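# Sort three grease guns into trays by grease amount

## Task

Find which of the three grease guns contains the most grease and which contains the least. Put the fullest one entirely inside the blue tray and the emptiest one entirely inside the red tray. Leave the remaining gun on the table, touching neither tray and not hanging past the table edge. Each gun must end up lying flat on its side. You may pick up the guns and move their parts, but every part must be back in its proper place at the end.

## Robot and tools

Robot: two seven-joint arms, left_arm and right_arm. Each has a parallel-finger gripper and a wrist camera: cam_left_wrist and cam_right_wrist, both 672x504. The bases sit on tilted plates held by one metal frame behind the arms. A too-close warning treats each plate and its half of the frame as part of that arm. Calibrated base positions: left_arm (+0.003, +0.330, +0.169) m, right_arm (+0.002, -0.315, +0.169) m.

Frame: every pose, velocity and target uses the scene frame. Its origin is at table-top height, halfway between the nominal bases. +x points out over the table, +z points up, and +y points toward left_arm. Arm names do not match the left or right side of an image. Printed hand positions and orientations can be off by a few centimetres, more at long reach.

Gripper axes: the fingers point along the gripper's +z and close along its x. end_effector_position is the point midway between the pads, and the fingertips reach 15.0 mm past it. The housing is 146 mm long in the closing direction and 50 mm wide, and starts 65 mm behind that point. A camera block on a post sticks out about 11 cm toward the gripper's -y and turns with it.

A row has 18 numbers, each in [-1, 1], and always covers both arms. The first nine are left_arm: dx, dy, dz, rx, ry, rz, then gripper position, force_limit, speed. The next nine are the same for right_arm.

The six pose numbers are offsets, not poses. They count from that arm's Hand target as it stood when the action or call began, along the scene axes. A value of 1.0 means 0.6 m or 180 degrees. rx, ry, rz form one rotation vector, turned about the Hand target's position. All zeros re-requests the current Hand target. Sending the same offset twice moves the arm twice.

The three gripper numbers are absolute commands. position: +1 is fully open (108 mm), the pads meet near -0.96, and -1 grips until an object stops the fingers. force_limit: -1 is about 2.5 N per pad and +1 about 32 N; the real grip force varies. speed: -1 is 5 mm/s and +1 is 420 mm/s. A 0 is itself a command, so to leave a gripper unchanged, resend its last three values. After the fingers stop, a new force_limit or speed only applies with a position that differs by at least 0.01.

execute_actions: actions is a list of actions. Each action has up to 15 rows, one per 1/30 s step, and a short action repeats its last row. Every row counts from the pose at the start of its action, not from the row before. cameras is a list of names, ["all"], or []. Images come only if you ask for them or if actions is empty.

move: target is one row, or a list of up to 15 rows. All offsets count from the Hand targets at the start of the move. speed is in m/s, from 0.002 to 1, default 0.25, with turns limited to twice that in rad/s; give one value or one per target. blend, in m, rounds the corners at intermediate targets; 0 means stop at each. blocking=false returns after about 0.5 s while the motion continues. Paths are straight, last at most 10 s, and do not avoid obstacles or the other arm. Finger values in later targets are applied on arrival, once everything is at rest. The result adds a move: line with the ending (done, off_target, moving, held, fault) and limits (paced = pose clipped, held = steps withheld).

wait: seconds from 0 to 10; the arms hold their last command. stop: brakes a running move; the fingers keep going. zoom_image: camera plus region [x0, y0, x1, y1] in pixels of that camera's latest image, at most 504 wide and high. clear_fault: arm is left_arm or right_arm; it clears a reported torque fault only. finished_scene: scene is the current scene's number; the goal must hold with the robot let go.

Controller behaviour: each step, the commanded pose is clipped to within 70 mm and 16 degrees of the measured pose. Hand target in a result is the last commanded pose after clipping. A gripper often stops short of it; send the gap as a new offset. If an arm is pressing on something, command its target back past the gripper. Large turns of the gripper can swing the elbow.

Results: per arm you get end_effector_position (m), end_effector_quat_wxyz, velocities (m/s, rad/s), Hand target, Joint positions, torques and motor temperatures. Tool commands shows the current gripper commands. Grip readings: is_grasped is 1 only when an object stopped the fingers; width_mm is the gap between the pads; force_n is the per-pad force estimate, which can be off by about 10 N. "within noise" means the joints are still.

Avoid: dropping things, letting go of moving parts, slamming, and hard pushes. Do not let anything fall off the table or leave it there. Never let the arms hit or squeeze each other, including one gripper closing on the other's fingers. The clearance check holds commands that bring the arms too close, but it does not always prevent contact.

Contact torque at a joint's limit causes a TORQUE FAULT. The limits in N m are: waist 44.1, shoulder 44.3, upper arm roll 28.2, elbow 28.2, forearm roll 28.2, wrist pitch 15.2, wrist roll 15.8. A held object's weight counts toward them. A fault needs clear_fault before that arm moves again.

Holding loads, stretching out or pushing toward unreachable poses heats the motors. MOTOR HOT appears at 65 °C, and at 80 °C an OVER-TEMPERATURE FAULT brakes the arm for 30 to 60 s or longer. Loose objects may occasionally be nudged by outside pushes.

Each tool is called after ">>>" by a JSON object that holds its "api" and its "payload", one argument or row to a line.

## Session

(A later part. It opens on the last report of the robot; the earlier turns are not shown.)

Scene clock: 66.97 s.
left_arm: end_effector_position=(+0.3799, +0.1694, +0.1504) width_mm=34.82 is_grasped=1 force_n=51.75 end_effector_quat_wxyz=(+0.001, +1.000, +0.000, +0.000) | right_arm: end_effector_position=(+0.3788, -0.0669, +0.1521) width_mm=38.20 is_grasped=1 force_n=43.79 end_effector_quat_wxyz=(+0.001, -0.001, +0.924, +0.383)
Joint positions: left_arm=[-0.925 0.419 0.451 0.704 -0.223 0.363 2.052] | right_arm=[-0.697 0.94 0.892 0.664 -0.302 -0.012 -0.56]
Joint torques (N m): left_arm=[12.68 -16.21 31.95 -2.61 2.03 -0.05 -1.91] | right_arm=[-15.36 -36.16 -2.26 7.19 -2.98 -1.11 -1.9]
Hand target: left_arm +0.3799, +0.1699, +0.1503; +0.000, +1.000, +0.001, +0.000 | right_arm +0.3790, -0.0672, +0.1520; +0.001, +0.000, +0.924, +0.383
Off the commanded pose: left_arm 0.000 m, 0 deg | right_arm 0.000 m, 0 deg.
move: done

>>> {"api": "move", "payload": {
  "target": [0,0,0,0,0,0,-1,1,-0.4,0,0.0084,0,0,0,0,-1,1,-0.6],
  "speed": 0.06
}}

>>> {"api": "move", "payload": {
  "target": [0,0,0,0,0,0,-1,1,-0.4,0,-0.005,0,0,0,0,-1,1,-0.6],
  "speed": 0.06
}}

>>> {"api": "move", "payload": {
  "target": [0,0,0,0,0,0,-1,1,-0.4,0,-0.0034,0,0,0,0,-1,1,-0.6],
  "speed": 0.06
}}

Scene clock: 68.13 s.
left_arm: end_effector_position=(+0.3799, +0.1700, +0.1503) width_mm=34.82 is_grasped=1 force_n=51.73 end_effector_quat_wxyz=(+0.000, +1.000, +0.001, +0.000) | right_arm: end_effector_position=(+0.3790, -0.0622, +0.1520) width_mm=38.20 is_grasped=1 force_n=43.89 end_effector_quat_wxyz=(+0.001, +0.000, +0.924, +0.383)
Joint positions: left_arm=[-0.924 0.419 0.452 0.704 -0.222 0.363 2.051] | right_arm=[-0.678 0.941 0.887 0.669 -0.297 -0.02 -0.554]
Joint torques (N m): left_arm=[5.72 -22.83 23.16 8.64 2.1 -0.39 -2.01] | right_arm=[-0.73 -17.87 1.08 12.05 4.85 -3.49 2.29]
Hand target: left_arm +0.3799, +0.1699, +0.1503; +0.000, +1.000, +0.001, +0.000 | right_arm +0.3790, -0.0621, +0.1520; +0.001, +0.000, +0.924, +0.383
Off the commanded pose: left_arm 0.000 m, 0 deg | right_arm 0.000 m, 0 deg.
move: done

Scene clock: 68.83 s.
left_arm: end_effector_position=(+0.3800, +0.1698, +0.1504) width_mm=34.82 is_grasped=1 force_n=51.79 end_effector_quat_wxyz=(+0.000, +1.000, +0.000, +0.000) | right_arm: end_effector_position=(+0.3789, -0.0650, +0.1520) width_mm=38.20 is_grasped=1 force_n=43.77 end_effector_quat_wxyz=(+0.001, +0.000, +0.924, +0.383)
Joint positions: left_arm=[-0.925 0.419 0.452 0.704 -0.222 0.363 2.051] | right_arm=[-0.689 0.94 0.89 0.666 -0.3 -0.015 -0.558]
Joint torques (N m): left_arm=[5.61 -20.01 22.19 4.33 2.02 -1.89 -1.83] | right_arm=[-11.22 -32.72 3.1 4.61 -4.06 -0.98 -1.84]
Hand target: left_arm +0.3799, +0.1699, +0.1503; +0.000, +1.000, +0.001, +0.000 | right_arm +0.3790, -0.0651, +0.1520; +0.001, +0.000, +0.924, +0.383
Off the commanded pose: left_arm 0.000 m, 0 deg | right_arm 0.000 m, 0 deg.
move: done

Scene clock: 69.53 s.
left_arm: end_effector_position=(+0.3798, +0.1694, +0.1504) width_mm=34.82 is_grasped=1 force_n=51.67 end_effector_quat_wxyz=(+0.000, +1.000, +0.000, +0.000) | right_arm: end_effector_position=(+0.3789, -0.0670, +0.1521) width_mm=38.20 is_grasped=1 force_n=43.78 end_effector_quat_wxyz=(+0.001, -0.001, +0.924, +0.383)
Joint positions: left_arm=[-0.925 0.419 0.451 0.704 -0.222 0.363 2.051] | right_arm=[-0.697 0.94 0.892 0.664 -0.302 -0.012 -0.56]
Joint torques (N m): left_arm=[15.08 -17.7 31.88 -0.62 2.45 0.5 -1.9] | right_arm=[-15.4 -36.04 -2.41 7.19 -2.92 -1.2 -1.92]
Hand target: left_arm +0.3799, +0.1699, +0.1503; +0.000, +1.000, +0.001, +0.000 | right_arm +0.3790, -0.0672, +0.1520; +0.001, +0.000, +0.924, +0.383
Off the commanded pose: left_arm 0.000 m, 0 deg | right_arm 0.000 m, 0 deg.
move: done

>>> {"api": "move", "payload": {
  "target": [
    [0,0,0,0,0,0,-1,1,-0.4,0,0.1787,0,0,0,0,-1,1,-0.6],
    [0,0,0,0,0,0,-1,1,-0.4,0,0.1787,0,0,0,0,0.2,1,-0.3],
    [0,0,0,0,0,0,-1,1,-0.4,0,0.05,0.11,0,0,0,0.2,1,-0.3],
    [0.02,-0.15,0,0,0,-0.25,-1,1,-0.4,-0.2,-0.3,0.15,0,0,0,0.2,1,-0.3]
  ],
  "speed": [0.12,0.1,0.3,0.4],
  "cameras": ["cam_right_wrist"]
}}

Scene clock: 75.63 s.
left_arm: end_effector_position=(+0.3919, +0.0799, +0.1503) width_mm=34.82 is_grasped=1 force_n=51.02 end_effector_quat_wxyz=(+0.000, +0.924, -0.382, +0.000) | right_arm: end_effector_position=(+0.2590, -0.2471, +0.2420) width_mm=63.99 is_grasped=0 force_n=0.00 end_effector_quat_wxyz=(+0.001, +0.000, +0.924, +0.383)
Joint positions: left_arm=[-0.852 0.525 0.252 0.916 -0.069 0.451 2.564] | right_arm=[-2.167 0.86 1.664 0.183 -0.38 0.605 -0.794]
Joint torques (N m): left_arm=[0.05 -26.02 -2.81 18.66 -0.09 -2.03 1.39] | right_arm=[-3.66 2.15 11.47 1.39 -4.8 -0.32 2.2]
Hand target: left_arm +0.3919, +0.0799, +0.1503; +0.000, +0.924, -0.382, +0.000 | right_arm +0.2590, -0.2472, +0.2420; +0.001, +0.000, +0.924, +0.383
Off the commanded pose: left_arm 0.000 m, 0 deg | right_arm 0.000 m, 0 deg.
move: done
camera_calibration:
cam_right_wrist: T_world_to_cam=[[-0.999865, 0.00692728, -0.0149286, 0.265971], [-0.0111485, 0.382171, 0.924025, -0.101535], [0.0121062, 0.924066, -0.382042, 0.436176], [0, 0, 0, 1]] pos_world=[0.259523, -0.366093, 0.264429]
Images, in order (width x height): cam_right_wrist 672x504.

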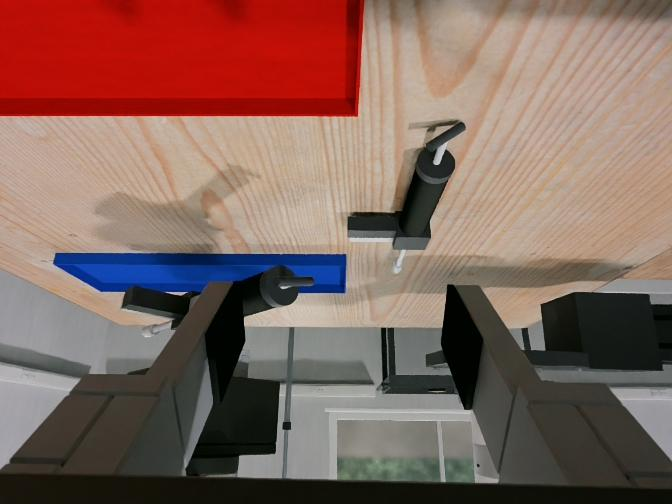

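>>> {"api": "move", "payload": {
  "target": [
    [0.0135,-0.2,0.02,0,0,-0.25,-1,1,-0.4,-0.1,-0.1,0.05,0,0,0,0.2,1,-0.3],
    [0.0135,-0.3465,0.02,0,0,-0.25,-1,1,-0.4,-0.1,-0.1,0.05,0,0,0,0.2,1,-0.3]
  ],
  "speed": 0.35,
  "cameras": ["cam_left_wrist"]
}}

Scene clock: 76.60 s.
left_arm: end_effector_position=(+0.3925, +0.0723, +0.1511) width_mm=34.82 is_grasped=1 force_n=51.01 end_effector_quat_wxyz=(+0.000, +0.914, -0.405, +0.000) | right_arm: end_effector_position=(+0.2589, -0.2472, +0.2421) width_mm=63.99 is_grasped=0 force_n=0.00 end_effector_quat_wxyz=(+0.001, +0.000, +0.924, +0.383)
Joint positions: left_arm=[-0.85 0.533 0.239 0.935 -0.058 0.461 2.594] | right_arm=[-2.168 0.861 1.665 0.183 -0.38 0.606 -0.793]
Joint torques (N m): left_arm=[0.13 -26.42 -2.87 18.74 2.03 -2 1.44] | right_arm=[5.08 -10.9 6.64 10.1 -2.74 -2.74 2.21]
Hand target: left_arm +0.3925, +0.0723, +0.1511; +0.000, +0.914, -0.405, +0.000 (not the last commanded pose) | right_arm +0.2589, -0.2472, +0.2421; +0.001, +0.000, +0.924, +0.383 (not the last commanded pose)
Off the commanded pose: left_arm 0.201 m, 42 deg | right_arm 0.090 m, 0 deg.
move: held (right_arm; a check stopped the path), off_target (left_arm; braked when a check withheld steps of right_arm); path passed 0 of 2 targets; limits=held
pose unreachable (right arm): on one or more control steps of this call, first in action 0 (counted from 0), this arm could not follow its commanded pose, so it was not sent that pose on those steps. It may still have moved: this result reports where it is.
cause: moving toward the commanded pose would bring two parts of the arm too close to each other (joints 3 (upper arm roll) to 5 (forearm roll) lie between them).
camera_calibration:
cam_left_wrist: T_world_to_cam=[[0.678176, -0.734598, -0.0210333, -0.205886], [-0.67067, -0.630352, 0.390971, 0.274646], [-0.300465, -0.251041, -0.920163, 0.398213], [0, 0, 0, 1]] pos_world=[0.443472, 0.121848, 0.254711]
Images, in order (width x height): cam_left_wrist 672x504.

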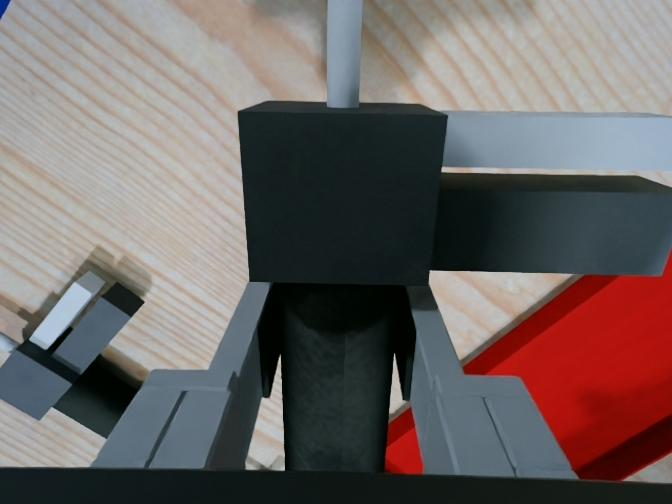

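>>> {"api": "move", "payload": {
  "target": [
    [0,0,0.015,0,0,0,-1,1,-0.4,0.068,-0.17,0.097,-0.25,0,0,0.2,1,-0.3],
    [0.0125,-0.334,0.015,0,0,-0.2344,-1,1,-0.4,0.068,-0.17,0.097,-0.25,0,0,0.2,1,-0.3]
  ],
  "speed": 0.35,
  "cameras": ["cam_left_wrist"]
}}

Scene clock: 80.27 s.
left_arm: end_effector_position=(+0.4000, -0.1281, +0.1601) width_mm=34.82 is_grasped=1 force_n=50.96 end_effector_quat_wxyz=(+0.000, +0.707, -0.707, +0.000) | right_arm: end_effector_position=(+0.2997, -0.3492, +0.3003) width_mm=63.99 is_grasped=0 force_n=0.00 end_effector_quat_wxyz=(+0.001, -0.001, +1.000, +0.001)
Joint positions: left_arm=[-0.903 0.891 0.045 1.61 0.066 0.787 2.995] | right_arm=[-2.388 0.667 2.4 0.393 -0.645 1.013 -0.298]
Joint torques (N m): left_arm=[-0.12 -37.28 -5.96 23.01 1.1 -2.06 1.51] | right_arm=[-3.01 -4.32 9.82 22.9 -4.7 -1.22 2.24]
Hand target: left_arm +0.4000, -0.1281, +0.1601; +0.000, +0.707, -0.707, +0.000 | right_arm +0.2997, -0.3492, +0.3003; +0.001, -0.001, +1.000, +0.001
Off the commanded pose: left_arm 0.000 m, 0 deg | right_arm 0.000 m, 0 deg.
move: done
camera_calibration:
cam_left_wrist: T_world_to_cam=[[0.00894259, -0.999739, -0.0209991, -0.124247], [-0.920231, -0.0164448, 0.39103, 0.328213], [-0.391274, 0.0158272, -0.920138, 0.428916], [0, 0, 0, 1]] pos_world=[0.470967, -0.125606, 0.263711]
Images, in order (width x height): cam_left_wrist 672x504.

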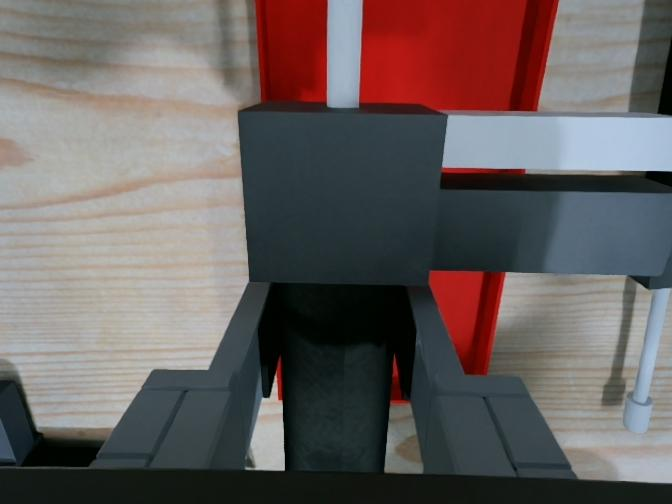

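>>> {"api": "move", "payload": {
  "target": [
    [0,-0.0066,-0.15,0,0,0,-1,1,-0.4,0,0,0,0,0,0,0.2,1,-0.3],
    [0,-0.0066,-0.216,0,0,0,-1,1,-0.4,0,0,0,0,0,0,0.2,1,-0.3],
    [0,-0.0066,-0.216,0,0,0,0.1,1,-0.4,0,0,0,0,0,0,0.2,1,-0.3],
    [0,-0.0066,0.05,0,0,0,0.1,1,-0.4,0,0,0,0,0,0,0.2,1,-0.3]
  ],
  "speed": [0.25,0.08,0.2,0.3],
  "cameras": ["cam_left_wrist"]
}}

>>> {"api": "move", "payload": {
  "target": [
    [-0.1,0.25,0,0,0,0.25,0.3,1,-0.3,0,0,0,0,0,0,0.2,1,-0.3],
    [-0.391,0.3866,0,0,0,0.5,0.3,1,-0.3,0.2,0.1,-0.1,0.24,0,0,0.2,1,-0.3],
    [-0.391,0.3866,-0.274,0,0,0.5,0.3,1,-0.3,0.2,0.1,-0.1,0.24,0,0,0.2,1,-0.3],
    [-0.391,0.3866,-0.274,0,0,0.5,-1,1,-0.4,0.2,0.1,-0.1,0.24,0,0,0.2,1,-0.3]
  ],
  "speed": [0.4,0.4,0.25,0.2],
  "cameras": ["all"]
}}

Scene clock: 84.03 s.
left_arm: end_effector_position=(+0.3999, -0.1320, +0.1900) width_mm=58.49 is_grasped=0 force_n=0.00 end_effector_quat_wxyz=(+0.000, +0.707, -0.707, +0.000) | right_arm: end_effector_position=(+0.2997, -0.3492, +0.3003) width_mm=63.99 is_grasped=0 force_n=0.00 end_effector_quat_wxyz=(+0.001, -0.001, +1.000, +0.001)
Joint positions: left_arm=[-0.91 0.845 0.043 1.624 0.066 0.848 2.992] | right_arm=[-2.388 0.667 2.4 0.393 -0.645 1.013 -0.298]
Joint torques (N m): left_arm=[-5.33 -41.25 -3.74 16.42 -0.1 -1.29 -1.62] | right_arm=[-2.24 -4.28 9.71 22.8 -4.57 -1.79 2.23]
Hand target: left_arm +0.4000, -0.1320, +0.1901; +0.000, +0.707, -0.707, +0.000 | right_arm +0.2997, -0.3492, +0.3003; +0.001, -0.001, +1.000, +0.001
Off the commanded pose: left_arm 0.000 m, 0 deg | right_arm 0.000 m, 0 deg.
move: done
camera_calibration:
cam_left_wrist: T_world_to_cam=[[0.00903029, -0.999738, -0.0210376, -0.127648], [-0.920194, -0.016542, 0.391113, 0.316401], [-0.391358, 0.0158268, -0.920102, 0.45652], [0, 0, 0, 1]] pos_world=[0.470966, -0.129606, 0.293611]
Images, in order (width x height): cam_left_wrist 672x504.

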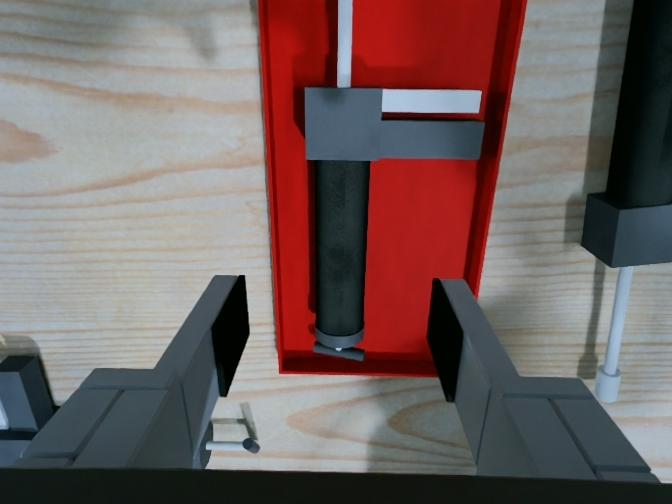

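Scene clock: 88.90 s.
left_arm: end_effector_position=(+0.1654, +0.0999, +0.0257) width_mm=34.86 is_grasped=1 force_n=50.11 end_effector_quat_wxyz=(+0.000, +1.000, +0.000, +0.000) | right_arm: end_effector_position=(+0.4197, -0.2892, +0.2403) width_mm=64.00 is_grasped=0 force_n=0.00 end_effector_quat_wxyz=(+0.001, +0.000, +0.929, +0.369)
Joint positions: left_arm=[-1.103 0.783 0.134 0.469 0.093 -0.235 1.253] | right_arm=[-1.457 0.636 1.279 0.742 0.055 0.674 -1.053]
Joint torques (N m): left_arm=[0.4 -18.54 -2.5 4.5 1.37 -3.85 1.32] | right_arm=[5.16 -7.1 10.56 16.56 1.78 0.13 2.21]
Hand target: left_arm +0.1654, +0.0999, +0.0257; +0.000, +1.000, +0.000, +0.000 | right_arm +0.4197, -0.2892, +0.2403; +0.001, +0.000, +0.929, +0.369
Off the commanded pose: left_arm 0.000 m, 0 deg | right_arm 0.000 m, 0 deg.
move: done
camera_calibration:
cam_left_wrist: T_world_to_cam=[[0.99974, 0.00894032, -0.0209991, -0.161677], [0.0164442, -0.920195, 0.391115, 0.104068], [-0.0158266, -0.391358, -0.920102, 0.188467], [0, 0, 0, 1]] pos_world=[0.162906, 0.170967, 0.129311]
cam_right_wrist: T_world_to_cam=[[-0.999864, 0.00658802, -0.0150895, 0.426869], [-0.0110492, 0.410982, 0.911576, -0.0707381], [0.012207, 0.911619, -0.410854, 0.475744], [0, 0, 0, 1]] pos_world=[0.420223, -0.407437, 0.266386]

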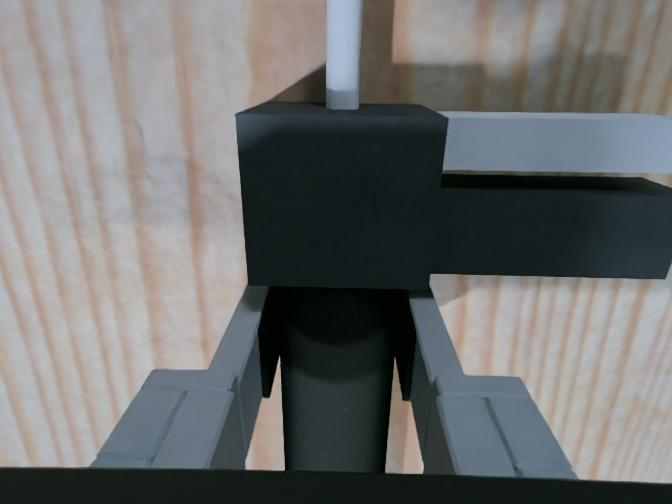

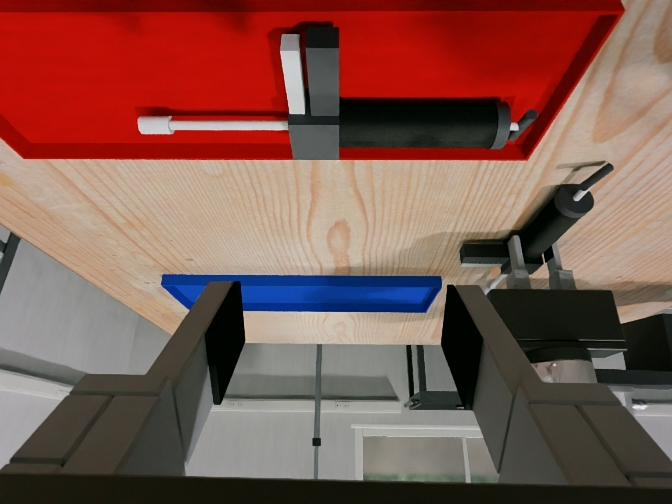

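>>> {"api": "move", "payload": {
  "target": [
    [0,0,0.2077,0,0,0,-1,1,-0.4,0,0,0.03,0,0,0,0.2,1,-0.3],
    [0.3577,0.1168,0.2077,0,0,0,-1,1,-0.4,-0.066,0.265,0.05,0.01,0,0,0.2,1,-0.3]
  ],
  "speed": [0.25,0.35],
  "cameras": ["cam_right_wrist"]
}}

Scene clock: 91.57 s.
left_arm: end_effector_position=(+0.3800, +0.1700, +0.1503) width_mm=34.86 is_grasped=1 force_n=50.11 end_effector_quat_wxyz=(+0.000, +1.000, +0.000, +0.000) | right_arm: end_effector_position=(+0.3801, -0.1302, +0.2703) width_mm=64.00 is_grasped=0 force_n=0.00 end_effector_quat_wxyz=(+0.001, +0.000, +0.924, +0.383)
Joint positions: left_arm=[-0.732 0.388 0.288 0.699 -0.019 0.353 1.903] | right_arm=[-1.249 0.6 1.464 0.547 0.223 0.354 -0.861]
Joint torques (N m): left_arm=[0.29 -21.54 -3.67 16.92 -1.64 -1.92 1.56] | right_arm=[6.02 -2.49 8.81 17.44 3.61 -2.63 2.08]
Hand target: left_arm +0.3800, +0.1700, +0.1503; +0.000, +1.000, +0.000, +0.000 | right_arm +0.3801, -0.1302, +0.2703; +0.001, +0.000, +0.924, +0.383
Off the commanded pose: left_arm 0.000 m, 0 deg | right_arm 0.000 m, 0 deg.
move: done
camera_calibration:
cam_right_wrist: T_world_to_cam=[[-0.999864, 0.00705836, -0.0148756, 0.386683], [-0.0110495, 0.38217, 0.924026, -0.170957], [0.0122071, 0.924065, -0.382041, 0.337421], [0, 0, 0, 1]] pos_world=[0.380623, -0.249194, 0.292629]
Images, in order (width x height): cam_right_wrist 672x504.

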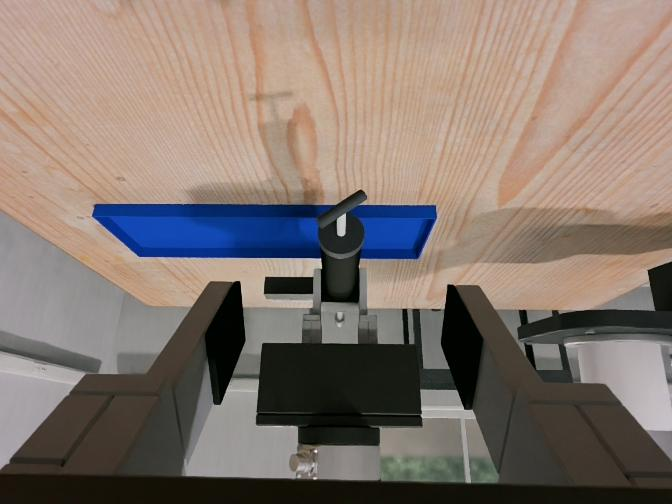

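>>> {"api": "move", "payload": {
  "target": [
    [0,0,0,0,0,0,-1,1,-0.4,-0.0017,0.2425,-0.1965,0,0,0,0.2,1,-0.3],
    [0,0,0,0,0,0,-1,1,-0.4,-0.0017,0.2425,-0.1965,0,0,0,-1,1,-0.6]
  ],
  "speed": [0.25,0.1]
}}

>>> {"api": "move", "payload": {
  "target": [0,0,0,0,0,0,-1,1,-0.4,0,0.033,0,0,0,0,-1,1,-0.6],
  "speed": 0.08
}}

>>> {"api": "move", "payload": {
  "target": [0,0,0,0,0,0,-1,1,-0.4,0,0.012,0,0,0,0,-1,1,-0.6],
  "speed": 0.05,
  "cameras": ["cam_right_wrist"]
}}

Scene clock: 94.27 s.
left_arm: end_effector_position=(+0.3799, +0.1700, +0.1503) width_mm=34.86 is_grasped=1 force_n=50.90 end_effector_quat_wxyz=(+0.000, +1.000, +0.000, +0.000) | right_arm: end_effector_position=(+0.3792, +0.0153, +0.1524) width_mm=8.07 is_grasped=1 force_n=49.01 end_effector_quat_wxyz=(+0.001, +0.000, +0.924, +0.383)
Joint positions: left_arm=[-0.732 0.388 0.288 0.699 -0.019 0.353 1.903] | right_arm=[-0.369 0.956 0.896 0.781 0.229 -0.113 -0.842]
Joint torques (N m): left_arm=[-0.82 -28 3.31 16.52 -1.59 -6.25 -0.23] | right_arm=[6.35 -14.98 12.43 1.18 -6.23 -0.06 -1.87]
Hand target: left_arm +0.3800, +0.1700, +0.1503; +0.000, +1.000, +0.000, +0.000 | right_arm +0.3791, +0.0153, +0.1524; +0.001, +0.000, +0.924, +0.383
Off the commanded pose: left_arm 0.000 m, 0 deg | right_arm 0.000 m, 0 deg.
move: done

Scene clock: 95.10 s.
left_arm: end_effector_position=(+0.3800, +0.1700, +0.1503) width_mm=34.86 is_grasped=1 force_n=51.12 end_effector_quat_wxyz=(+0.000, +1.000, +0.000, +0.000) | right_arm: end_effector_position=(+0.3791, +0.0351, +0.1524) width_mm=8.07 is_grasped=1 force_n=49.02 end_effector_quat_wxyz=(+0.001, +0.000, +0.924, +0.383)
Joint positions: left_arm=[-0.732 0.388 0.288 0.699 -0.019 0.353 1.903] | right_arm=[-0.3 0.969 0.883 0.82 0.244 -0.127 -0.821]
Joint torques (N m): left_arm=[-3.28 -31.32 4.46 16.09 -1.75 -7.37 -1.55] | right_arm=[8.16 -13.54 12.91 7.87 2.42 -1.21 2.27]
Hand target: left_arm +0.3800, +0.1700, +0.1503; +0.000, +1.000, +0.000, +0.000 | right_arm +0.3791, +0.0351, +0.1524; +0.001, +0.000, +0.924, +0.383
Off the commanded pose: left_arm 0.000 m, 0 deg | right_arm 0.000 m, 0 deg.
move: done

Scene clock: 95.87 s.
left_arm: end_effector_position=(+0.3799, +0.1706, +0.1502) width_mm=34.86 is_grasped=1 force_n=50.36 end_effector_quat_wxyz=(+0.000, +1.000, +0.001, +0.000) | right_arm: end_effector_position=(+0.3793, +0.0419, +0.1522) width_mm=8.07 is_grasped=1 force_n=47.00 end_effector_quat_wxyz=(+0.001, +0.000, +0.924, +0.383)
Joint positions: left_arm=[-0.731 0.388 0.289 0.699 -0.019 0.354 1.903] | right_arm=[-0.276 0.974 0.877 0.834 0.25 -0.131 -0.814]
Joint torques (N m): left_arm=[-17.79 -31.91 -28.64 30.24 -2.38 -12.47 -1.06] | right_arm=[20.25 -8.46 30.58 9.83 -2.04 2.08 2.22]
Hand target: left_arm +0.3800, +0.1700, +0.1503; +0.000, +1.000, +0.000, +0.000 | right_arm +0.3791, +0.0423, +0.1524; +0.001, +0.000, +0.924, +0.383
Off the commanded pose: left_arm 0.001 m, 0 deg | right_arm 0.000 m, 0 deg.
move: done
camera_calibration:
cam_right_wrist: T_world_to_cam=[[-0.999859, 0.00781602, -0.014875, 0.382869], [-0.0107548, 0.382501, 0.923892, -0.127804], [0.0129109, 0.923922, -0.382363, 0.133006], [0, 0, 0, 1]] pos_world=[0.379724, -0.0769942, 0.174629]
Images, in order (width x height): cam_right_wrist 672x504.

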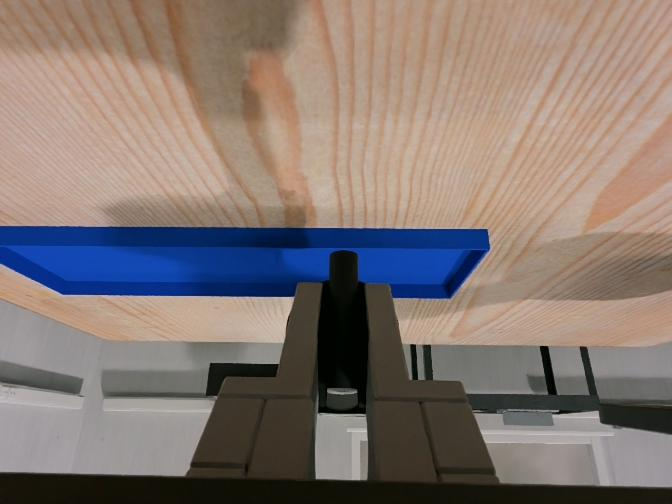

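>>> {"api": "move", "payload": {
  "target": [0,0,0,0,0,0,-1,1,-0.4,0,-0.157,0,0,0,0,-1,1,-0.6],
  "speed": 0.1
}}

>>> {"api": "move", "payload": {
  "target": [0,0,0,0,0,0,-1,1,-0.4,0,-0.0067,0,0,0,0,-1,1,-0.6],
  "speed": 0.06
}}

>>> {"api": "move", "payload": {
  "target": [0,0,0,0,0,0,-1,1,-0.4,0,-0.0067,0,0,0,0,-1,1,-0.6],
  "speed": 0.06
}}

>>> {"api": "move", "payload": {
  "target": [0,0,0,0,0,0,-1,1,-0.4,0,-0.0067,0,0,0,0,-1,1,-0.6],
  "speed": 0.06
}}

Scene clock: 97.70 s.
left_arm: end_effector_position=(+0.3800, +0.1700, +0.1503) width_mm=34.86 is_grasped=1 force_n=50.78 end_effector_quat_wxyz=(+0.000, +1.000, +0.000, +0.000) | right_arm: end_effector_position=(+0.3790, -0.0519, +0.1524) width_mm=8.07 is_grasped=1 force_n=49.05 end_effector_quat_wxyz=(+0.001, +0.000, +0.924, +0.383)
Joint positions: left_arm=[-0.732 0.388 0.289 0.699 -0.019 0.353 1.903] | right_arm=[-0.605 0.907 0.937 0.676 0.178 -0.038 -0.918]
Joint torques (N m): left_arm=[9.31 -17.35 23.63 5.68 -0.15 1.82 0.55] | right_arm=[-8.8 -30.61 5.48 2.08 -4.41 -1.7 -1.95]
Hand target: left_arm +0.3800, +0.1700, +0.1503; +0.000, +1.000, +0.000, +0.000 | right_arm +0.3791, -0.0519, +0.1524; +0.001, +0.000, +0.924, +0.383
Off the commanded pose: left_arm 0.000 m, 0 deg | right_arm 0.000 m, 0 deg.
move: done

Scene clock: 98.40 s.
left_arm: end_effector_position=(+0.3800, +0.1700, +0.1503) width_mm=34.86 is_grasped=1 force_n=50.74 end_effector_quat_wxyz=(+0.000, +1.000, +0.000, +0.000) | right_arm: end_effector_position=(+0.3791, -0.0559, +0.1524) width_mm=8.07 is_grasped=1 force_n=49.06 end_effector_quat_wxyz=(+0.001, +0.000, +0.924, +0.383)
Joint positions: left_arm=[-0.732 0.388 0.289 0.699 -0.019 0.353 1.903] | right_arm=[-0.619 0.904 0.939 0.671 0.175 -0.032 -0.923]
Joint torques (N m): left_arm=[8.98 -17.27 23.59 5.47 0.46 1.94 0.69] | right_arm=[-9.13 -30.85 5.2 2.53 -4.42 -1.83 -1.84]
Hand target: left_arm +0.3800, +0.1700, +0.1503; +0.000, +1.000, +0.000, +0.000 | right_arm +0.3791, -0.0559, +0.1524; +0.001, +0.000, +0.924, +0.383
Off the commanded pose: left_arm 0.000 m, 0 deg | right_arm 0.000 m, 0 deg.
move: done

Scene clock: 99.10 s.
left_arm: end_effector_position=(+0.3800, +0.1700, +0.1503) width_mm=34.86 is_grasped=1 force_n=50.71 end_effector_quat_wxyz=(+0.000, +1.000, +0.000, +0.000) | right_arm: end_effector_position=(+0.3791, -0.0599, +0.1524) width_mm=8.07 is_grasped=1 force_n=49.05 end_effector_quat_wxyz=(+0.001, +0.000, +0.924, +0.383)
Joint positions: left_arm=[-0.732 0.388 0.289 0.699 -0.019 0.353 1.903] | right_arm=[-0.633 0.901 0.941 0.666 0.172 -0.026 -0.927]
Joint torques (N m): left_arm=[8.65 -16.95 23.58 5.58 0.8 1.87 0.59] | right_arm=[-9.15 -31.03 5.11 2.99 -4.39 -1.93 -1.97]
Hand target: left_arm +0.3800, +0.1700, +0.1503; +0.000, +1.000, +0.000, +0.000 | right_arm +0.3791, -0.0600, +0.1524; +0.001, +0.000, +0.924, +0.383
Off the commanded pose: left_arm 0.000 m, 0 deg | right_arm 0.000 m, 0 deg.
move: done

Scene clock: 99.80 s.
left_arm: end_effector_position=(+0.3800, +0.1700, +0.1503) width_mm=34.86 is_grasped=1 force_n=50.69 end_effector_quat_wxyz=(+0.000, +1.000, +0.000, +0.000) | right_arm: end_effector_position=(+0.3791, -0.0640, +0.1524) width_mm=8.07 is_grasped=1 force_n=49.05 end_effector_quat_wxyz=(+0.001, +0.000, +0.924, +0.383)
Joint positions: left_arm=[-0.732 0.388 0.289 0.699 -0.019 0.353 1.903] | right_arm=[-0.648 0.898 0.943 0.661 0.169 -0.02 -0.932]
Joint torques (N m): left_arm=[8.34 -17.05 23.68 5.44 1.25 1.92 0.68] | right_arm=[-9.55 -30.99 4.79 3.28 -4.39 -2.06 -1.93]
Hand target: left_arm +0.3800, +0.1700, +0.1503; +0.000, +1.000, +0.000, +0.000 | right_arm +0.3791, -0.0640, +0.1524; +0.001, +0.000, +0.924, +0.383
Off the commanded pose: left_arm 0.000 m, 0 deg | right_arm 0.000 m, 0 deg.
move: done

>>> {"api": "move", "payload": {
  "target": [0,0,0,0,0,0,-1,1,-0.4,0,-0.0067,0,0,0,0,-1,1,-0.6],
  "speed": 0.06
}}

>>> {"api": "move", "payload": {
  "target": [0,0,0,0,0,0,-1,1,-0.4,0,-0.0067,0,0,0,0,-1,1,-0.6],
  "speed": 0.06
}}

>>> {"api": "move", "payload": {
  "target": [0,0,0,0,0,0,-1,1,-0.4,0,-0.0067,0,0,0,0,-1,1,-0.6],
  "speed": 0.06
}}

Scene clock: 100.67 s.
left_arm: end_effector_position=(+0.3798, +0.1694, +0.1504) width_mm=34.86 is_grasped=1 force_n=50.73 end_effector_quat_wxyz=(+0.001, +1.000, +0.000, +0.000) | right_arm: end_effector_position=(+0.3789, -0.0677, +0.1525) width_mm=8.07 is_grasped=1 force_n=49.08 end_effector_quat_wxyz=(+0.001, -0.001, +0.924, +0.384)
Joint positions: left_arm=[-0.732 0.388 0.288 0.699 -0.019 0.353 1.903] | right_arm=[-0.661 0.895 0.946 0.656 0.166 -0.014 -0.937]
Joint torques (N m): left_arm=[15.24 -17.43 31.31 1.44 2.59 2.85 -0.07] | right_arm=[-16.05 -35.9 -3.01 6.54 -2.99 -4.32 -1.92]
Hand target: left_arm +0.3800, +0.1700, +0.1503; +0.000, +1.000, +0.000, +0.000 | right_arm +0.3791, -0.0680, +0.1524; +0.001, +0.000, +0.924, +0.383
Off the commanded pose: left_arm 0.001 m, 0 deg | right_arm 0.000 m, 0 deg.
move: done

Scene clock: 101.37 s.
left_arm: end_effector_position=(+0.3798, +0.1696, +0.1503) width_mm=34.86 is_grasped=1 force_n=50.35 end_effector_quat_wxyz=(+0.000, +1.000, +0.000, +0.000) | right_arm: end_effector_position=(+0.3790, -0.0719, +0.1524) width_mm=8.07 is_grasped=1 force_n=49.06 end_effector_quat_wxyz=(+0.001, +0.000, +0.924, +0.383)
Joint positions: left_arm=[-0.731 0.388 0.287 0.699 -0.018 0.353 1.902] | right_arm=[-0.676 0.892 0.947 0.652 0.163 -0.008 -0.942]
Joint torques (N m): left_arm=[15.51 -21.1 30.02 -1.07 2.26 5.05 -1.93] | right_arm=[-14.57 -35.47 -1.9 6.25 -3.24 -3.87 -2.02]
Hand target: left_arm +0.3800, +0.1700, +0.1503; +0.000, +1.000, +0.000, +0.000 | right_arm +0.3791, -0.0720, +0.1524; +0.001, +0.000, +0.924, +0.383
Off the commanded pose: left_arm 0.000 m, 0 deg | right_arm 0.000 m, 0 deg.
move: done

Scene clock: 102.07 s.
left_arm: end_effector_position=(+0.3798, +0.1696, +0.1503) width_mm=34.86 is_grasped=1 force_n=50.15 end_effector_quat_wxyz=(+0.000, +1.000, +0.000, +0.000) | right_arm: end_effector_position=(+0.3790, -0.0759, +0.1524) width_mm=8.07 is_grasped=1 force_n=49.05 end_effector_quat_wxyz=(+0.001, +0.000, +0.924, +0.383)
Joint positions: left_arm=[-0.73 0.388 0.286 0.699 -0.017 0.353 1.902] | right_arm=[-0.69 0.889 0.949 0.648 0.161 -0.001 -0.947]
Joint torques (N m): left_arm=[15.3 -21.05 29.48 -1.17 2.25 5.67 -1.93] | right_arm=[-14.87 -35.25 -1.71 6.6 -3.34 -4.02 -1.97]
Hand target: left_arm +0.3800, +0.1700, +0.1503; +0.000, +1.000, +0.000, +0.000 | right_arm +0.3791, -0.0760, +0.1524; +0.001, +0.000, +0.924, +0.383
Off the commanded pose: left_arm 0.000 m, 0 deg | right_arm 0.000 m, 0 deg.
move: done

>>> {"api": "move", "payload": {
  "target": [0,0,0,0,0,0,-1,1,-0.4,0,0.172,0,0,0,0,-1,1,-0.6],
  "speed": 0.12
}}

>>> {"api": "move", "payload": {
  "target": [0,0,0,0,0,0,-1,1,-0.4,0,-0.013,0,0,0,0,-1,1,-0.6],
  "speed": 0.06
}}

>>> {"api": "move", "payload": {
  "target": [0,0,0,0,0,0,-1,1,-0.4,0,-0.013,0,0,0,0,-1,1,-0.6],
  "speed": 0.06
}}

>>> {"api": "move", "payload": {
  "target": [0,0,0,0,0,0,-1,1,-0.4,0,-0.013,0,0,0,0,-1,1,-0.6],
  "speed": 0.06
}}

>>> {"api": "move", "payload": {
  "target": [0,0,0,0,0,0,-1,1,-0.4,0,-0.013,0,0,0,0,-1,1,-0.6],
  "speed": 0.06
}}

>>> {"api": "move", "payload": {
  "target": [0,0,0,0,0,0,-1,1,-0.4,0,-0.013,0,0,0,0,-1,1,-0.6],
  "speed": 0.06
}}

>>> {"api": "move", "payload": {
  "target": [0,0,0,0,0,0,-1,1,-0.4,0,-0.013,0,0,0,0,-1,1,-0.6],
  "speed": 0.06
}}

>>> {"api": "move", "payload": {
  "target": [0,0,0,0,0,0,-1,1,-0.4,0,-0.013,0,0,0,0,-1,1,-0.6],
  "speed": 0.06
}}

>>> {"api": "move", "payload": {
  "target": [0,0,0,0,0,0,-1,1,-0.4,0,-0.013,0,0,0,0,-1,1,-0.6],
  "speed": 0.06
}}

Scene clock: 104.80 s.
left_arm: end_effector_position=(+0.3799, +0.1700, +0.1503) width_mm=34.86 is_grasped=1 force_n=50.65 end_effector_quat_wxyz=(+0.000, +1.000, +0.000, +0.000) | right_arm: end_effector_position=(+0.3791, +0.0271, +0.1524) width_mm=8.07 is_grasped=1 force_n=48.97 end_effector_quat_wxyz=(+0.001, +0.000, +0.924, +0.383)
Joint positions: left_arm=[-0.73 0.388 0.287 0.699 -0.017 0.353 1.901] | right_arm=[-0.328 0.964 0.888 0.804 0.236 -0.122 -0.827]
Joint torques (N m): left_arm=[-4.79 -27.52 -2.76 19.68 -0.39 -6.94 -2.17] | right_arm=[8.01 -13.85 13.27 8.52 2.26 -1.42 2.23]
Hand target: left_arm +0.3800, +0.1700, +0.1503; +0.000, +1.000, +0.000, +0.000 | right_arm +0.3791, +0.0272, +0.1524; +0.001, +0.000, +0.924, +0.383
Off the commanded pose: left_arm 0.000 m, 0 deg | right_arm 0.000 m, 0 deg.
move: done

Scene clock: 105.57 s.
left_arm: end_effector_position=(+0.3800, +0.1699, +0.1503) width_mm=34.86 is_grasped=1 force_n=50.64 end_effector_quat_wxyz=(+0.000, +1.000, +0.000, +0.000) | right_arm: end_effector_position=(+0.3791, +0.0194, +0.1524) width_mm=8.07 is_grasped=1 force_n=48.99 end_effector_quat_wxyz=(+0.001, +0.000, +0.924, +0.383)
Joint positions: left_arm=[-0.73 0.388 0.287 0.699 -0.017 0.353 1.901] | right_arm=[-0.355 0.958 0.893 0.789 0.229 -0.116 -0.835]
Joint torques (N m): left_arm=[1.28 -30 6.7 15.13 -1.1 -5 -2.08] | right_arm=[-1.54 -27.34 16.38 -0.18 -6.69 0.73 -1.88]
Hand target: left_arm +0.3800, +0.1700, +0.1503; +0.000, +1.000, +0.000, +0.000 | right_arm +0.3791, +0.0194, +0.1524; +0.001, +0.000, +0.924, +0.383
Off the commanded pose: left_arm 0.000 m, 0 deg | right_arm 0.000 m, 0 deg.
move: done

Scene clock: 106.33 s.
left_arm: end_effector_position=(+0.3800, +0.1700, +0.1503) width_mm=34.86 is_grasped=1 force_n=50.61 end_effector_quat_wxyz=(+0.000, +1.000, +0.000, +0.000) | right_arm: end_effector_position=(+0.3791, +0.0116, +0.1524) width_mm=8.07 is_grasped=1 force_n=48.98 end_effector_quat_wxyz=(+0.001, +0.000, +0.924, +0.383)
Joint positions: left_arm=[-0.73 0.388 0.287 0.699 -0.017 0.353 1.901] | right_arm=[-0.382 0.953 0.899 0.774 0.223 -0.11 -0.843]
Joint torques (N m): left_arm=[1.75 -29.69 6.02 13.46 -1.77 -3.83 -1.97] | right_arm=[-1.73 -27.25 16.22 -0.09 -6.59 0.65 -1.91]
Hand target: left_arm +0.3800, +0.1700, +0.1503; +0.000, +1.000, +0.000, +0.000 | right_arm +0.3791, +0.0116, +0.1524; +0.001, +0.000, +0.924, +0.383
Off the commanded pose: left_arm 0.000 m, 0 deg | right_arm 0.000 m, 0 deg.
move: done

Scene clock: 107.10 s.
left_arm: end_effector_position=(+0.3800, +0.1700, +0.1503) width_mm=34.86 is_grasped=1 force_n=50.54 end_effector_quat_wxyz=(+0.000, +1.000, +0.000, +0.000) | right_arm: end_effector_position=(+0.3791, +0.0038, +0.1524) width_mm=8.07 is_grasped=1 force_n=48.99 end_effector_quat_wxyz=(+0.001, +0.000, +0.924, +0.383)
Joint positions: left_arm=[-0.73 0.388 0.287 0.699 -0.017 0.353 1.901] | right_arm=[-0.409 0.948 0.904 0.76 0.217 -0.103 -0.852]
Joint torques (N m): left_arm=[1.6 -29.9 4.83 13.68 -1.77 -3.67 -1.72] | right_arm=[-1.72 -27.08 16.16 -0.06 -6.59 0.57 -1.96]
Hand target: left_arm +0.3800, +0.1700, +0.1503; +0.000, +1.000, +0.000, +0.000 | right_arm +0.3791, +0.0038, +0.1524; +0.001, +0.000, +0.924, +0.383
Off the commanded pose: left_arm 0.000 m, 0 deg | right_arm 0.000 m, 0 deg.
move: done

Scene clock: 107.87 s.
left_arm: end_effector_position=(+0.3800, +0.1699, +0.1504) width_mm=34.86 is_grasped=1 force_n=50.62 end_effector_quat_wxyz=(+0.000, +1.000, +0.000, +0.000) | right_arm: end_effector_position=(+0.3791, -0.0040, +0.1524) width_mm=8.07 is_grasped=1 force_n=49.01 end_effector_quat_wxyz=(+0.001, +0.000, +0.924, +0.383)
Joint positions: left_arm=[-0.73 0.388 0.287 0.699 -0.017 0.353 1.901] | right_arm=[-0.437 0.942 0.909 0.747 0.211 -0.096 -0.86]
Joint torques (N m): left_arm=[4.5 -20.61 17.7 12.81 0.65 -3.05 -2.15] | right_arm=[-6.08 -29.47 9.71 0.21 -5.08 -0.59 -1.95]
Hand target: left_arm +0.3800, +0.1700, +0.1503; +0.000, +1.000, +0.000, +0.000 | right_arm +0.3791, -0.0040, +0.1524; +0.001, +0.000, +0.924, +0.383
Off the commanded pose: left_arm 0.000 m, 0 deg | right_arm 0.000 m, 0 deg.
move: done

Scene clock: 108.63 s.
left_arm: end_effector_position=(+0.3800, +0.1700, +0.1503) width_mm=34.86 is_grasped=1 force_n=50.59 end_effector_quat_wxyz=(+0.000, +1.000, +0.000, +0.000) | right_arm: end_effector_position=(+0.3791, -0.0118, +0.1524) width_mm=8.07 is_grasped=1 force_n=49.01 end_effector_quat_wxyz=(+0.001, +0.000, +0.924, +0.383)
Joint positions: left_arm=[-0.73 0.388 0.287 0.699 -0.017 0.353 1.901] | right_arm=[-0.464 0.937 0.913 0.734 0.205 -0.088 -0.869]
Joint torques (N m): left_arm=[5.26 -18.43 18.41 11.79 1.01 -2.29 -2.04] | right_arm=[-6.88 -29.84 9.08 0.69 -5.01 -0.78 -1.99]
Hand target: left_arm +0.3800, +0.1700, +0.1503; +0.000, +1.000, +0.000, +0.000 | right_arm +0.3791, -0.0118, +0.1524; +0.001, +0.000, +0.924, +0.383
Off the commanded pose: left_arm 0.000 m, 0 deg | right_arm 0.000 m, 0 deg.
move: done

Scene clock: 109.40 s.
left_arm: end_effector_position=(+0.3800, +0.1700, +0.1503) width_mm=34.86 is_grasped=1 force_n=50.54 end_effector_quat_wxyz=(+0.000, +1.000, +0.000, +0.000) | right_arm: end_effector_position=(+0.3791, -0.0196, +0.1524) width_mm=8.07 is_grasped=1 force_n=49.01 end_effector_quat_wxyz=(+0.001, +0.000, +0.924, +0.383)
Joint positions: left_arm=[-0.73 0.388 0.287 0.699 -0.017 0.353 1.901] | right_arm=[-0.491 0.931 0.918 0.721 0.199 -0.079 -0.877]
Joint torques (N m): left_arm=[5.7 -18.51 18.53 10.78 1.06 -1.42 -1.95] | right_arm=[-7.25 -29.73 8.62 0.86 -4.93 -0.98 -1.98]
Hand target: left_arm +0.3800, +0.1700, +0.1503; +0.000, +1.000, +0.000, +0.000 | right_arm +0.3791, -0.0196, +0.1524; +0.001, +0.000, +0.924, +0.383
Off the commanded pose: left_arm 0.000 m, 0 deg | right_arm 0.000 m, 0 deg.
move: done

Scene clock: 110.17 s.
left_arm: end_effector_position=(+0.3800, +0.1700, +0.1503) width_mm=34.86 is_grasped=1 force_n=50.48 end_effector_quat_wxyz=(+0.000, +1.000, +0.000, +0.000) | right_arm: end_effector_position=(+0.3791, -0.0274, +0.1524) width_mm=8.07 is_grasped=1 force_n=49.01 end_effector_quat_wxyz=(+0.001, +0.000, +0.924, +0.383)
Joint positions: left_arm=[-0.73 0.388 0.287 0.699 -0.017 0.353 1.901] | right_arm=[-0.519 0.926 0.923 0.709 0.193 -0.07 -0.886]
Joint torques (N m): left_arm=[6 -18.57 18.42 9.61 1.04 -0.66 -1.81] | right_arm=[-7.61 -29.98 7.93 1.3 -4.85 -1.09 -1.94]
Hand target: left_arm +0.3800, +0.1700, +0.1503; +0.000, +1.000, +0.000, +0.000 | right_arm +0.3791, -0.0274, +0.1524; +0.001, +0.000, +0.924, +0.383
Off the commanded pose: left_arm 0.000 m, 0 deg | right_arm 0.000 m, 0 deg.
move: done

Scene clock: 110.93 s.
left_arm: end_effector_position=(+0.3800, +0.1700, +0.1503) width_mm=34.86 is_grasped=1 force_n=50.43 end_effector_quat_wxyz=(+0.000, +1.000, +0.000, +0.000) | right_arm: end_effector_position=(+0.3791, -0.0352, +0.1524) width_mm=8.07 is_grasped=1 force_n=49.02 end_effector_quat_wxyz=(+0.001, +0.000, +0.924, +0.383)
Joint positions: left_arm=[-0.73 0.388 0.287 0.699 -0.017 0.353 1.901] | right_arm=[-0.546 0.92 0.927 0.698 0.187 -0.061 -0.895]
Joint torques (N m): left_arm=[6.44 -18.66 18.42 8.63 1.13 -0.35 -1.6] | right_arm=[-7.82 -29.99 7.37 1.57 -4.72 -1.35 -1.95]
Hand target: left_arm +0.3800, +0.1700, +0.1503; +0.000, +1.000, +0.000, +0.000 | right_arm +0.3791, -0.0352, +0.1524; +0.001, +0.000, +0.924, +0.383
Off the commanded pose: left_arm 0.000 m, 0 deg | right_arm 0.000 m, 0 deg.
move: done

>>> {"api": "move", "payload": {
  "target": [
    [0,0,0,0,0,0,-1,1,-0.4,0,0.1067,0,0,0,0,-1,1,-0.6],
    [0,0,0,0,0,0,-1,1,-0.4,0,0.1067,0,0,0,0,0.2,1,-0.3],
    [0,0,0,0,0,0,-1,1,-0.4,0,0,0.15,0,0,0,0.2,1,-0.3],
    [0,0,0,0,0,0,-1,1,-0.4,0.035,-0.1613,0.079,-0.196,0.196,-0.472,0.2,1,-0.3]
  ],
  "speed": [0.15,0.1,0.3,0.4],
  "cameras": ["all"]
}}

Scene clock: 117.47 s.
left_arm: end_effector_position=(+0.3800, +0.1700, +0.1503) width_mm=34.86 is_grasped=1 force_n=49.56 end_effector_quat_wxyz=(+0.000, +1.000, +0.000, +0.000) | right_arm: end_effector_position=(+0.4001, -0.1320, +0.1998) width_mm=64.00 is_grasped=0 force_n=0.00 end_effector_quat_wxyz=(+0.000, +0.707, +0.707, -0.001)
Joint positions: left_arm=[-0.73 0.388 0.287 0.699 -0.017 0.353 1.901] | right_arm=[0.656 0.306 -0.17 0.805 -0.101 0.538 1.351]
Joint torques (N m): left_arm=[-2.24 -22.01 -3.37 12.27 1.44 -1.87 -0.14] | right_arm=[6.39 -17.46 -1.6 21.87 -4.65 -0.91 2.3]
Hand target: left_arm +0.3800, +0.1700, +0.1503; +0.000, +1.000, +0.000, +0.000 | right_arm +0.4001, -0.1320, +0.1998; +0.001, +0.707, +0.707, -0.001
Off the commanded pose: left_arm 0.000 m, 0 deg | right_arm 0.000 m, 0 deg.
move: done
camera_calibration:
cam_left_wrist: T_world_to_cam=[[0.99974, 0.00894065, -0.0209983, -0.374231], [0.0164427, -0.920231, 0.39103, 0.116343], [-0.0158272, -0.391274, -0.920138, 0.333931], [0, 0, 0, 1]] pos_world=[0.377506, 0.241067, 0.253911]
cam_right_wrist: T_world_to_cam=[[-0.00452106, 0.999863, -0.0159426, 0.138687], [0.924491, 0.0102563, 0.381066, -0.419849], [0.381177, -0.013016, -0.92441, 0.14889], [0, 0, 0, 1]] pos_world=[0.33202, -0.132424, 0.299836]

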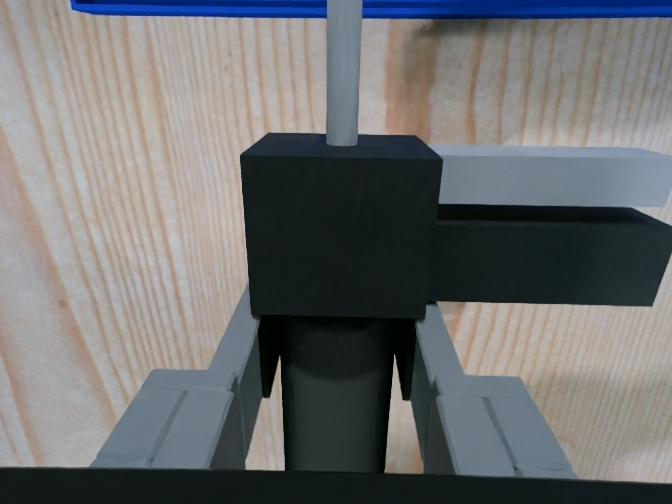

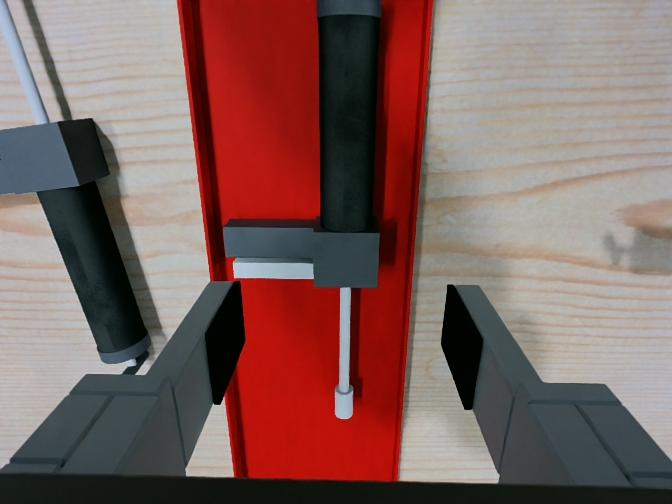

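>>> {"api": "move", "payload": {
  "target": [
    [0,0,0,0,0,0,-1,1,-0.4,0,0.003,-0.1,0,0,0,-0.05,1,-0.3],
    [0,0,0,0,0,0,-1,1,-0.4,0,0.003,-0.282,0,0,0,-0.05,1,-0.3],
    [0,0,0,0,0,0,-1,1,-0.4,0,0.003,-0.282,0,0,0,-1,1,-0.4],
    [0,0,0,0,0,0,-1,1,-0.4,0,0.003,-0.05,0,0,0,-1,1,-0.4],
    [0,0,0,0,0,0,-1,1,-0.4,0,-0.58,-0.05,0,0,0,-1,1,-0.4]
  ],
  "speed": [0.25,0.2,0.2,0.25,0.35],
  "cameras": ["cam_right_wrist"]
}}

Scene clock: 123.07 s.
left_arm: end_effector_position=(+0.3800, +0.1700, +0.1503) width_mm=34.86 is_grasped=1 force_n=49.56 end_effector_quat_wxyz=(+0.000, +1.000, +0.000, +0.000) | right_arm: end_effector_position=(+0.4001, -0.4800, +0.1698) width_mm=34.97 is_grasped=1 force_n=52.07 end_effector_quat_wxyz=(+0.001, +0.707, +0.707, -0.001)
Joint positions: left_arm=[-0.73 0.388 0.287 0.699 -0.017 0.353 1.901] | right_arm=[0.058 0.251 -0.392 0.694 0.003 0.408 0.447]
Joint torques (N m): left_arm=[-0.12 -22 -3.65 12.41 1.53 -1.99 0.84] | right_arm=[-2.26 -17.23 1.97 22.12 4.54 -1.6 -1.92]
Hand target: left_arm +0.3800, +0.1700, +0.1503; +0.000, +1.000, +0.000, +0.000 | right_arm +0.4001, -0.4800, +0.1698; +0.001, +0.707, +0.707, -0.001
Off the commanded pose: left_arm 0.000 m, 0 deg | right_arm 0.000 m, 0 deg.
move: done
camera_calibration:
cam_right_wrist: T_world_to_cam=[[-0.00452145, 0.999863, -0.0159431, 0.486161], [0.924456, 0.010258, 0.381152, -0.404859], [0.381263, -0.0130153, -0.924375, 0.11659], [0, 0, 0, 1]] pos_world=[0.332021, -0.480424, 0.269836]
Images, in order (width x height): cam_right_wrist 672x504.

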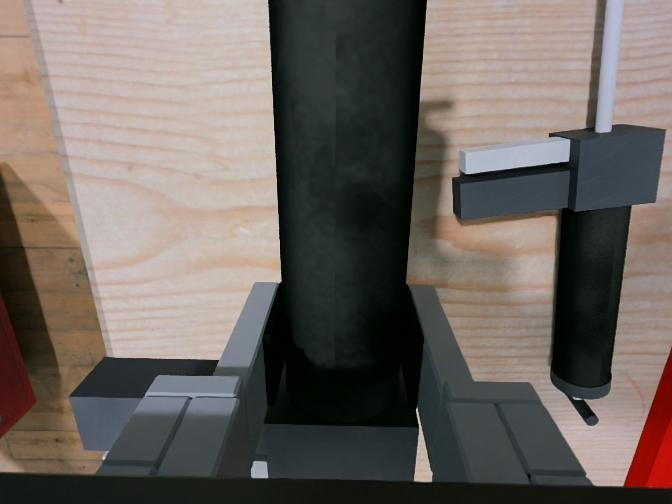

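>>> {"api": "move", "payload": {
  "target": [
    [0.0417,-0.2,0.0,0,0,-0.3,-1,1,-0.4,0,0,-0.15,0,0,0,-1,1,-0.4],
    [0.0417,-0.498,0.0,0,0,-0.5,-1,1,-0.4,0,0,-0.237,0,0,0,-1,1,-0.4],
    [0.0417,-0.498,-0.12,0,0,-0.5,-1,1,-0.4,0,0,-0.237,0,0,0,-0.05,1,-0.4],
    [0.0417,-0.498,-0.2,0,0,-0.5,-1,1,-0.4,0,0,0.1,0,0,0,-0.05,1,-0.4],
    [0.0417,-0.498,-0.2,0,0,-0.5,-0.05,1,-0.4,0,0,0.1,0,0,0,-0.05,1,-0.4]
  ],
  "speed": [0.3,0.2,0.2,0.12,0.2],
  "cameras": ["all"]
}}

Scene clock: 131.33 s.
left_arm: end_effector_position=(+0.4050, -0.1289, +0.0304) width_mm=50.24 is_grasped=0 force_n=0.00 end_effector_quat_wxyz=(+0.000, +0.707, -0.707, +0.000) | right_arm: end_effector_position=(+0.4001, -0.4800, +0.2298) width_mm=50.24 is_grasped=0 force_n=0.00 end_effector_quat_wxyz=(+0.001, +0.707, +0.707, -0.001)
Joint positions: left_arm=[-0.776 1.206 -0.079 1.77 0.269 0.643 2.89] | right_arm=[0.083 0.068 -0.415 0.703 -0.118 0.591 0.537]
Joint torques (N m): left_arm=[-3.89 -38.28 -5.34 13.91 1.44 -2.89 1.1] | right_arm=[5.99 -25.65 -1.37 22.58 -4.58 -1.06 2.18]
Hand target: left_arm +0.4050, -0.1288, +0.0303; +0.000, +0.707, -0.707, +0.000 | right_arm +0.4001, -0.4800, +0.2298; +0.001, +0.707, +0.707, -0.001
Off the commanded pose: left_arm 0.000 m, 0 deg | right_arm 0.000 m, 0 deg.
move: done
camera_calibration:
cam_left_wrist: T_world_to_cam=[[0.00902381, -0.999743, -0.0208122, -0.127882], [-0.920317, -0.016443, 0.390828, 0.383717], [-0.391069, 0.0156271, -0.920228, 0.311379], [0, 0, 0, 1]] pos_world=[0.476066, -0.126406, 0.133911]
cam_right_wrist: T_world_to_cam=[[-0.00452106, 0.999863, -0.0159426, 0.487117], [0.924491, 0.0102563, 0.381066, -0.427712], [0.381177, -0.013016, -0.92441, 0.172092], [0, 0, 0, 1]] pos_world=[0.33202, -0.480424, 0.329836]

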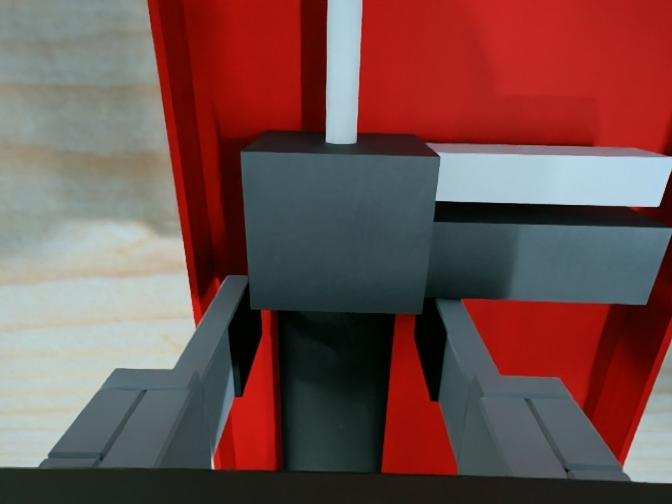

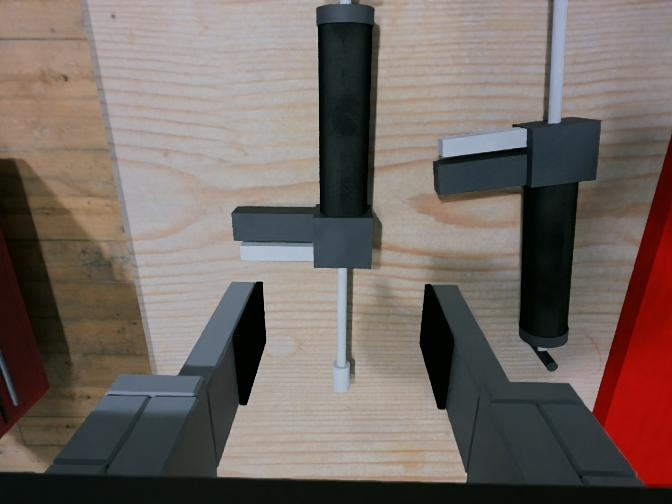

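>>> {"api": "move", "payload": {
  "target": [
    [0,0,0.2,0,0,0,-0.05,1,-0.4,0.0467,0.266,-0.15,0,0,0.0444,0.2,1,-0.4],
    [-0.05,0.75,0.25,0,0,0,0.2,1,-0.4,0.0467,0.266,-0.339,0,0,0.0444,0.2,1,-0.4],
    [-0.05,0.75,0.25,0,0,0,0.2,1,-0.4,0.0467,0.266,-0.339,0,0,0.0444,-1,1,-0.4],
    [-0.05,0.75,0.25,0,0,0,0.2,1,-0.4,0.0467,0.266,-0.1,0,0,0.0444,-1,1,-0.4]
  ],
  "speed": [0.35,0.4,0.2,0.25],
  "cameras": ["all"]
}}

Scene clock: 136.70 s.
left_arm: end_effector_position=(+0.3750, +0.3212, +0.1803) width_mm=63.99 is_grasped=0 force_n=0.00 end_effector_quat_wxyz=(+0.000, +0.707, -0.707, +0.000) | right_arm: end_effector_position=(+0.4281, -0.3204, +0.1697) width_mm=35.00 is_grasped=1 force_n=52.05 end_effector_quat_wxyz=(+0.001, +0.656, +0.755, -0.001)
Joint positions: left_arm=[-0.18 0.13 0.136 0.526 0.229 0.392 3.661] | right_arm=[0.281 0.29 -0.24 0.714 -0.095 0.419 0.769]
Joint torques (N m): left_arm=[0.85 -23.76 -6.01 15.68 -1.5 -1.37 1.52] | right_arm=[6.57 -31.6 -1.78 13.39 -4.72 -1.28 2.25]
Hand target: left_arm +0.3750, +0.3212, +0.1803; +0.000, +0.707, -0.707, +0.000 | right_arm +0.4281, -0.3204, +0.1698; +0.001, +0.656, +0.755, -0.001
Off the commanded pose: left_arm 0.000 m, 0 deg | right_arm 0.000 m, 0 deg.
move: done
camera_calibration:
cam_left_wrist: T_world_to_cam=[[0.00894065, -0.99974, -0.0209983, 0.325583], [-0.920231, -0.0164427, 0.39103, 0.304789], [-0.391274, 0.0158272, -0.920138, 0.430649], [0, 0, 0, 1]] pos_world=[0.446067, 0.323694, 0.283911]
cam_right_wrist: T_world_to_cam=[[-0.143428, 0.989533, -0.0159016, 0.382895], [0.914139, 0.138622, 0.380965, -0.386798], [0.379182, 0.0401047, -0.924453, 0.125903], [0, 0, 0, 1]] pos_world=[0.360765, -0.330317, 0.269836]

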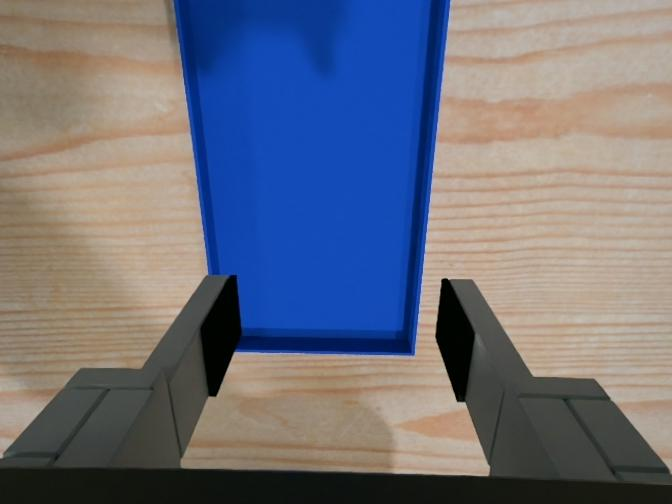

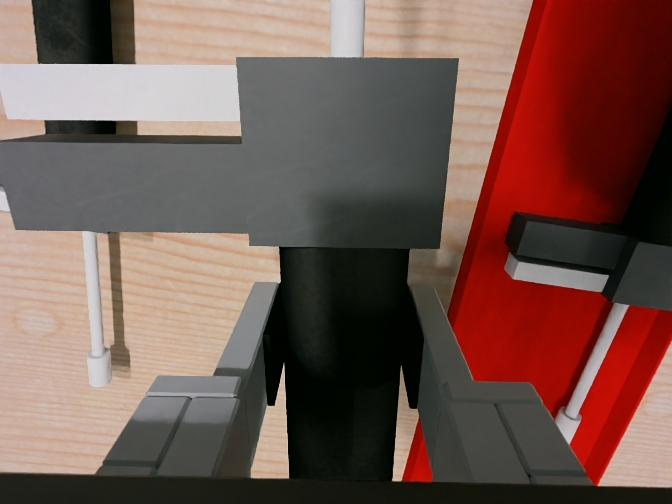

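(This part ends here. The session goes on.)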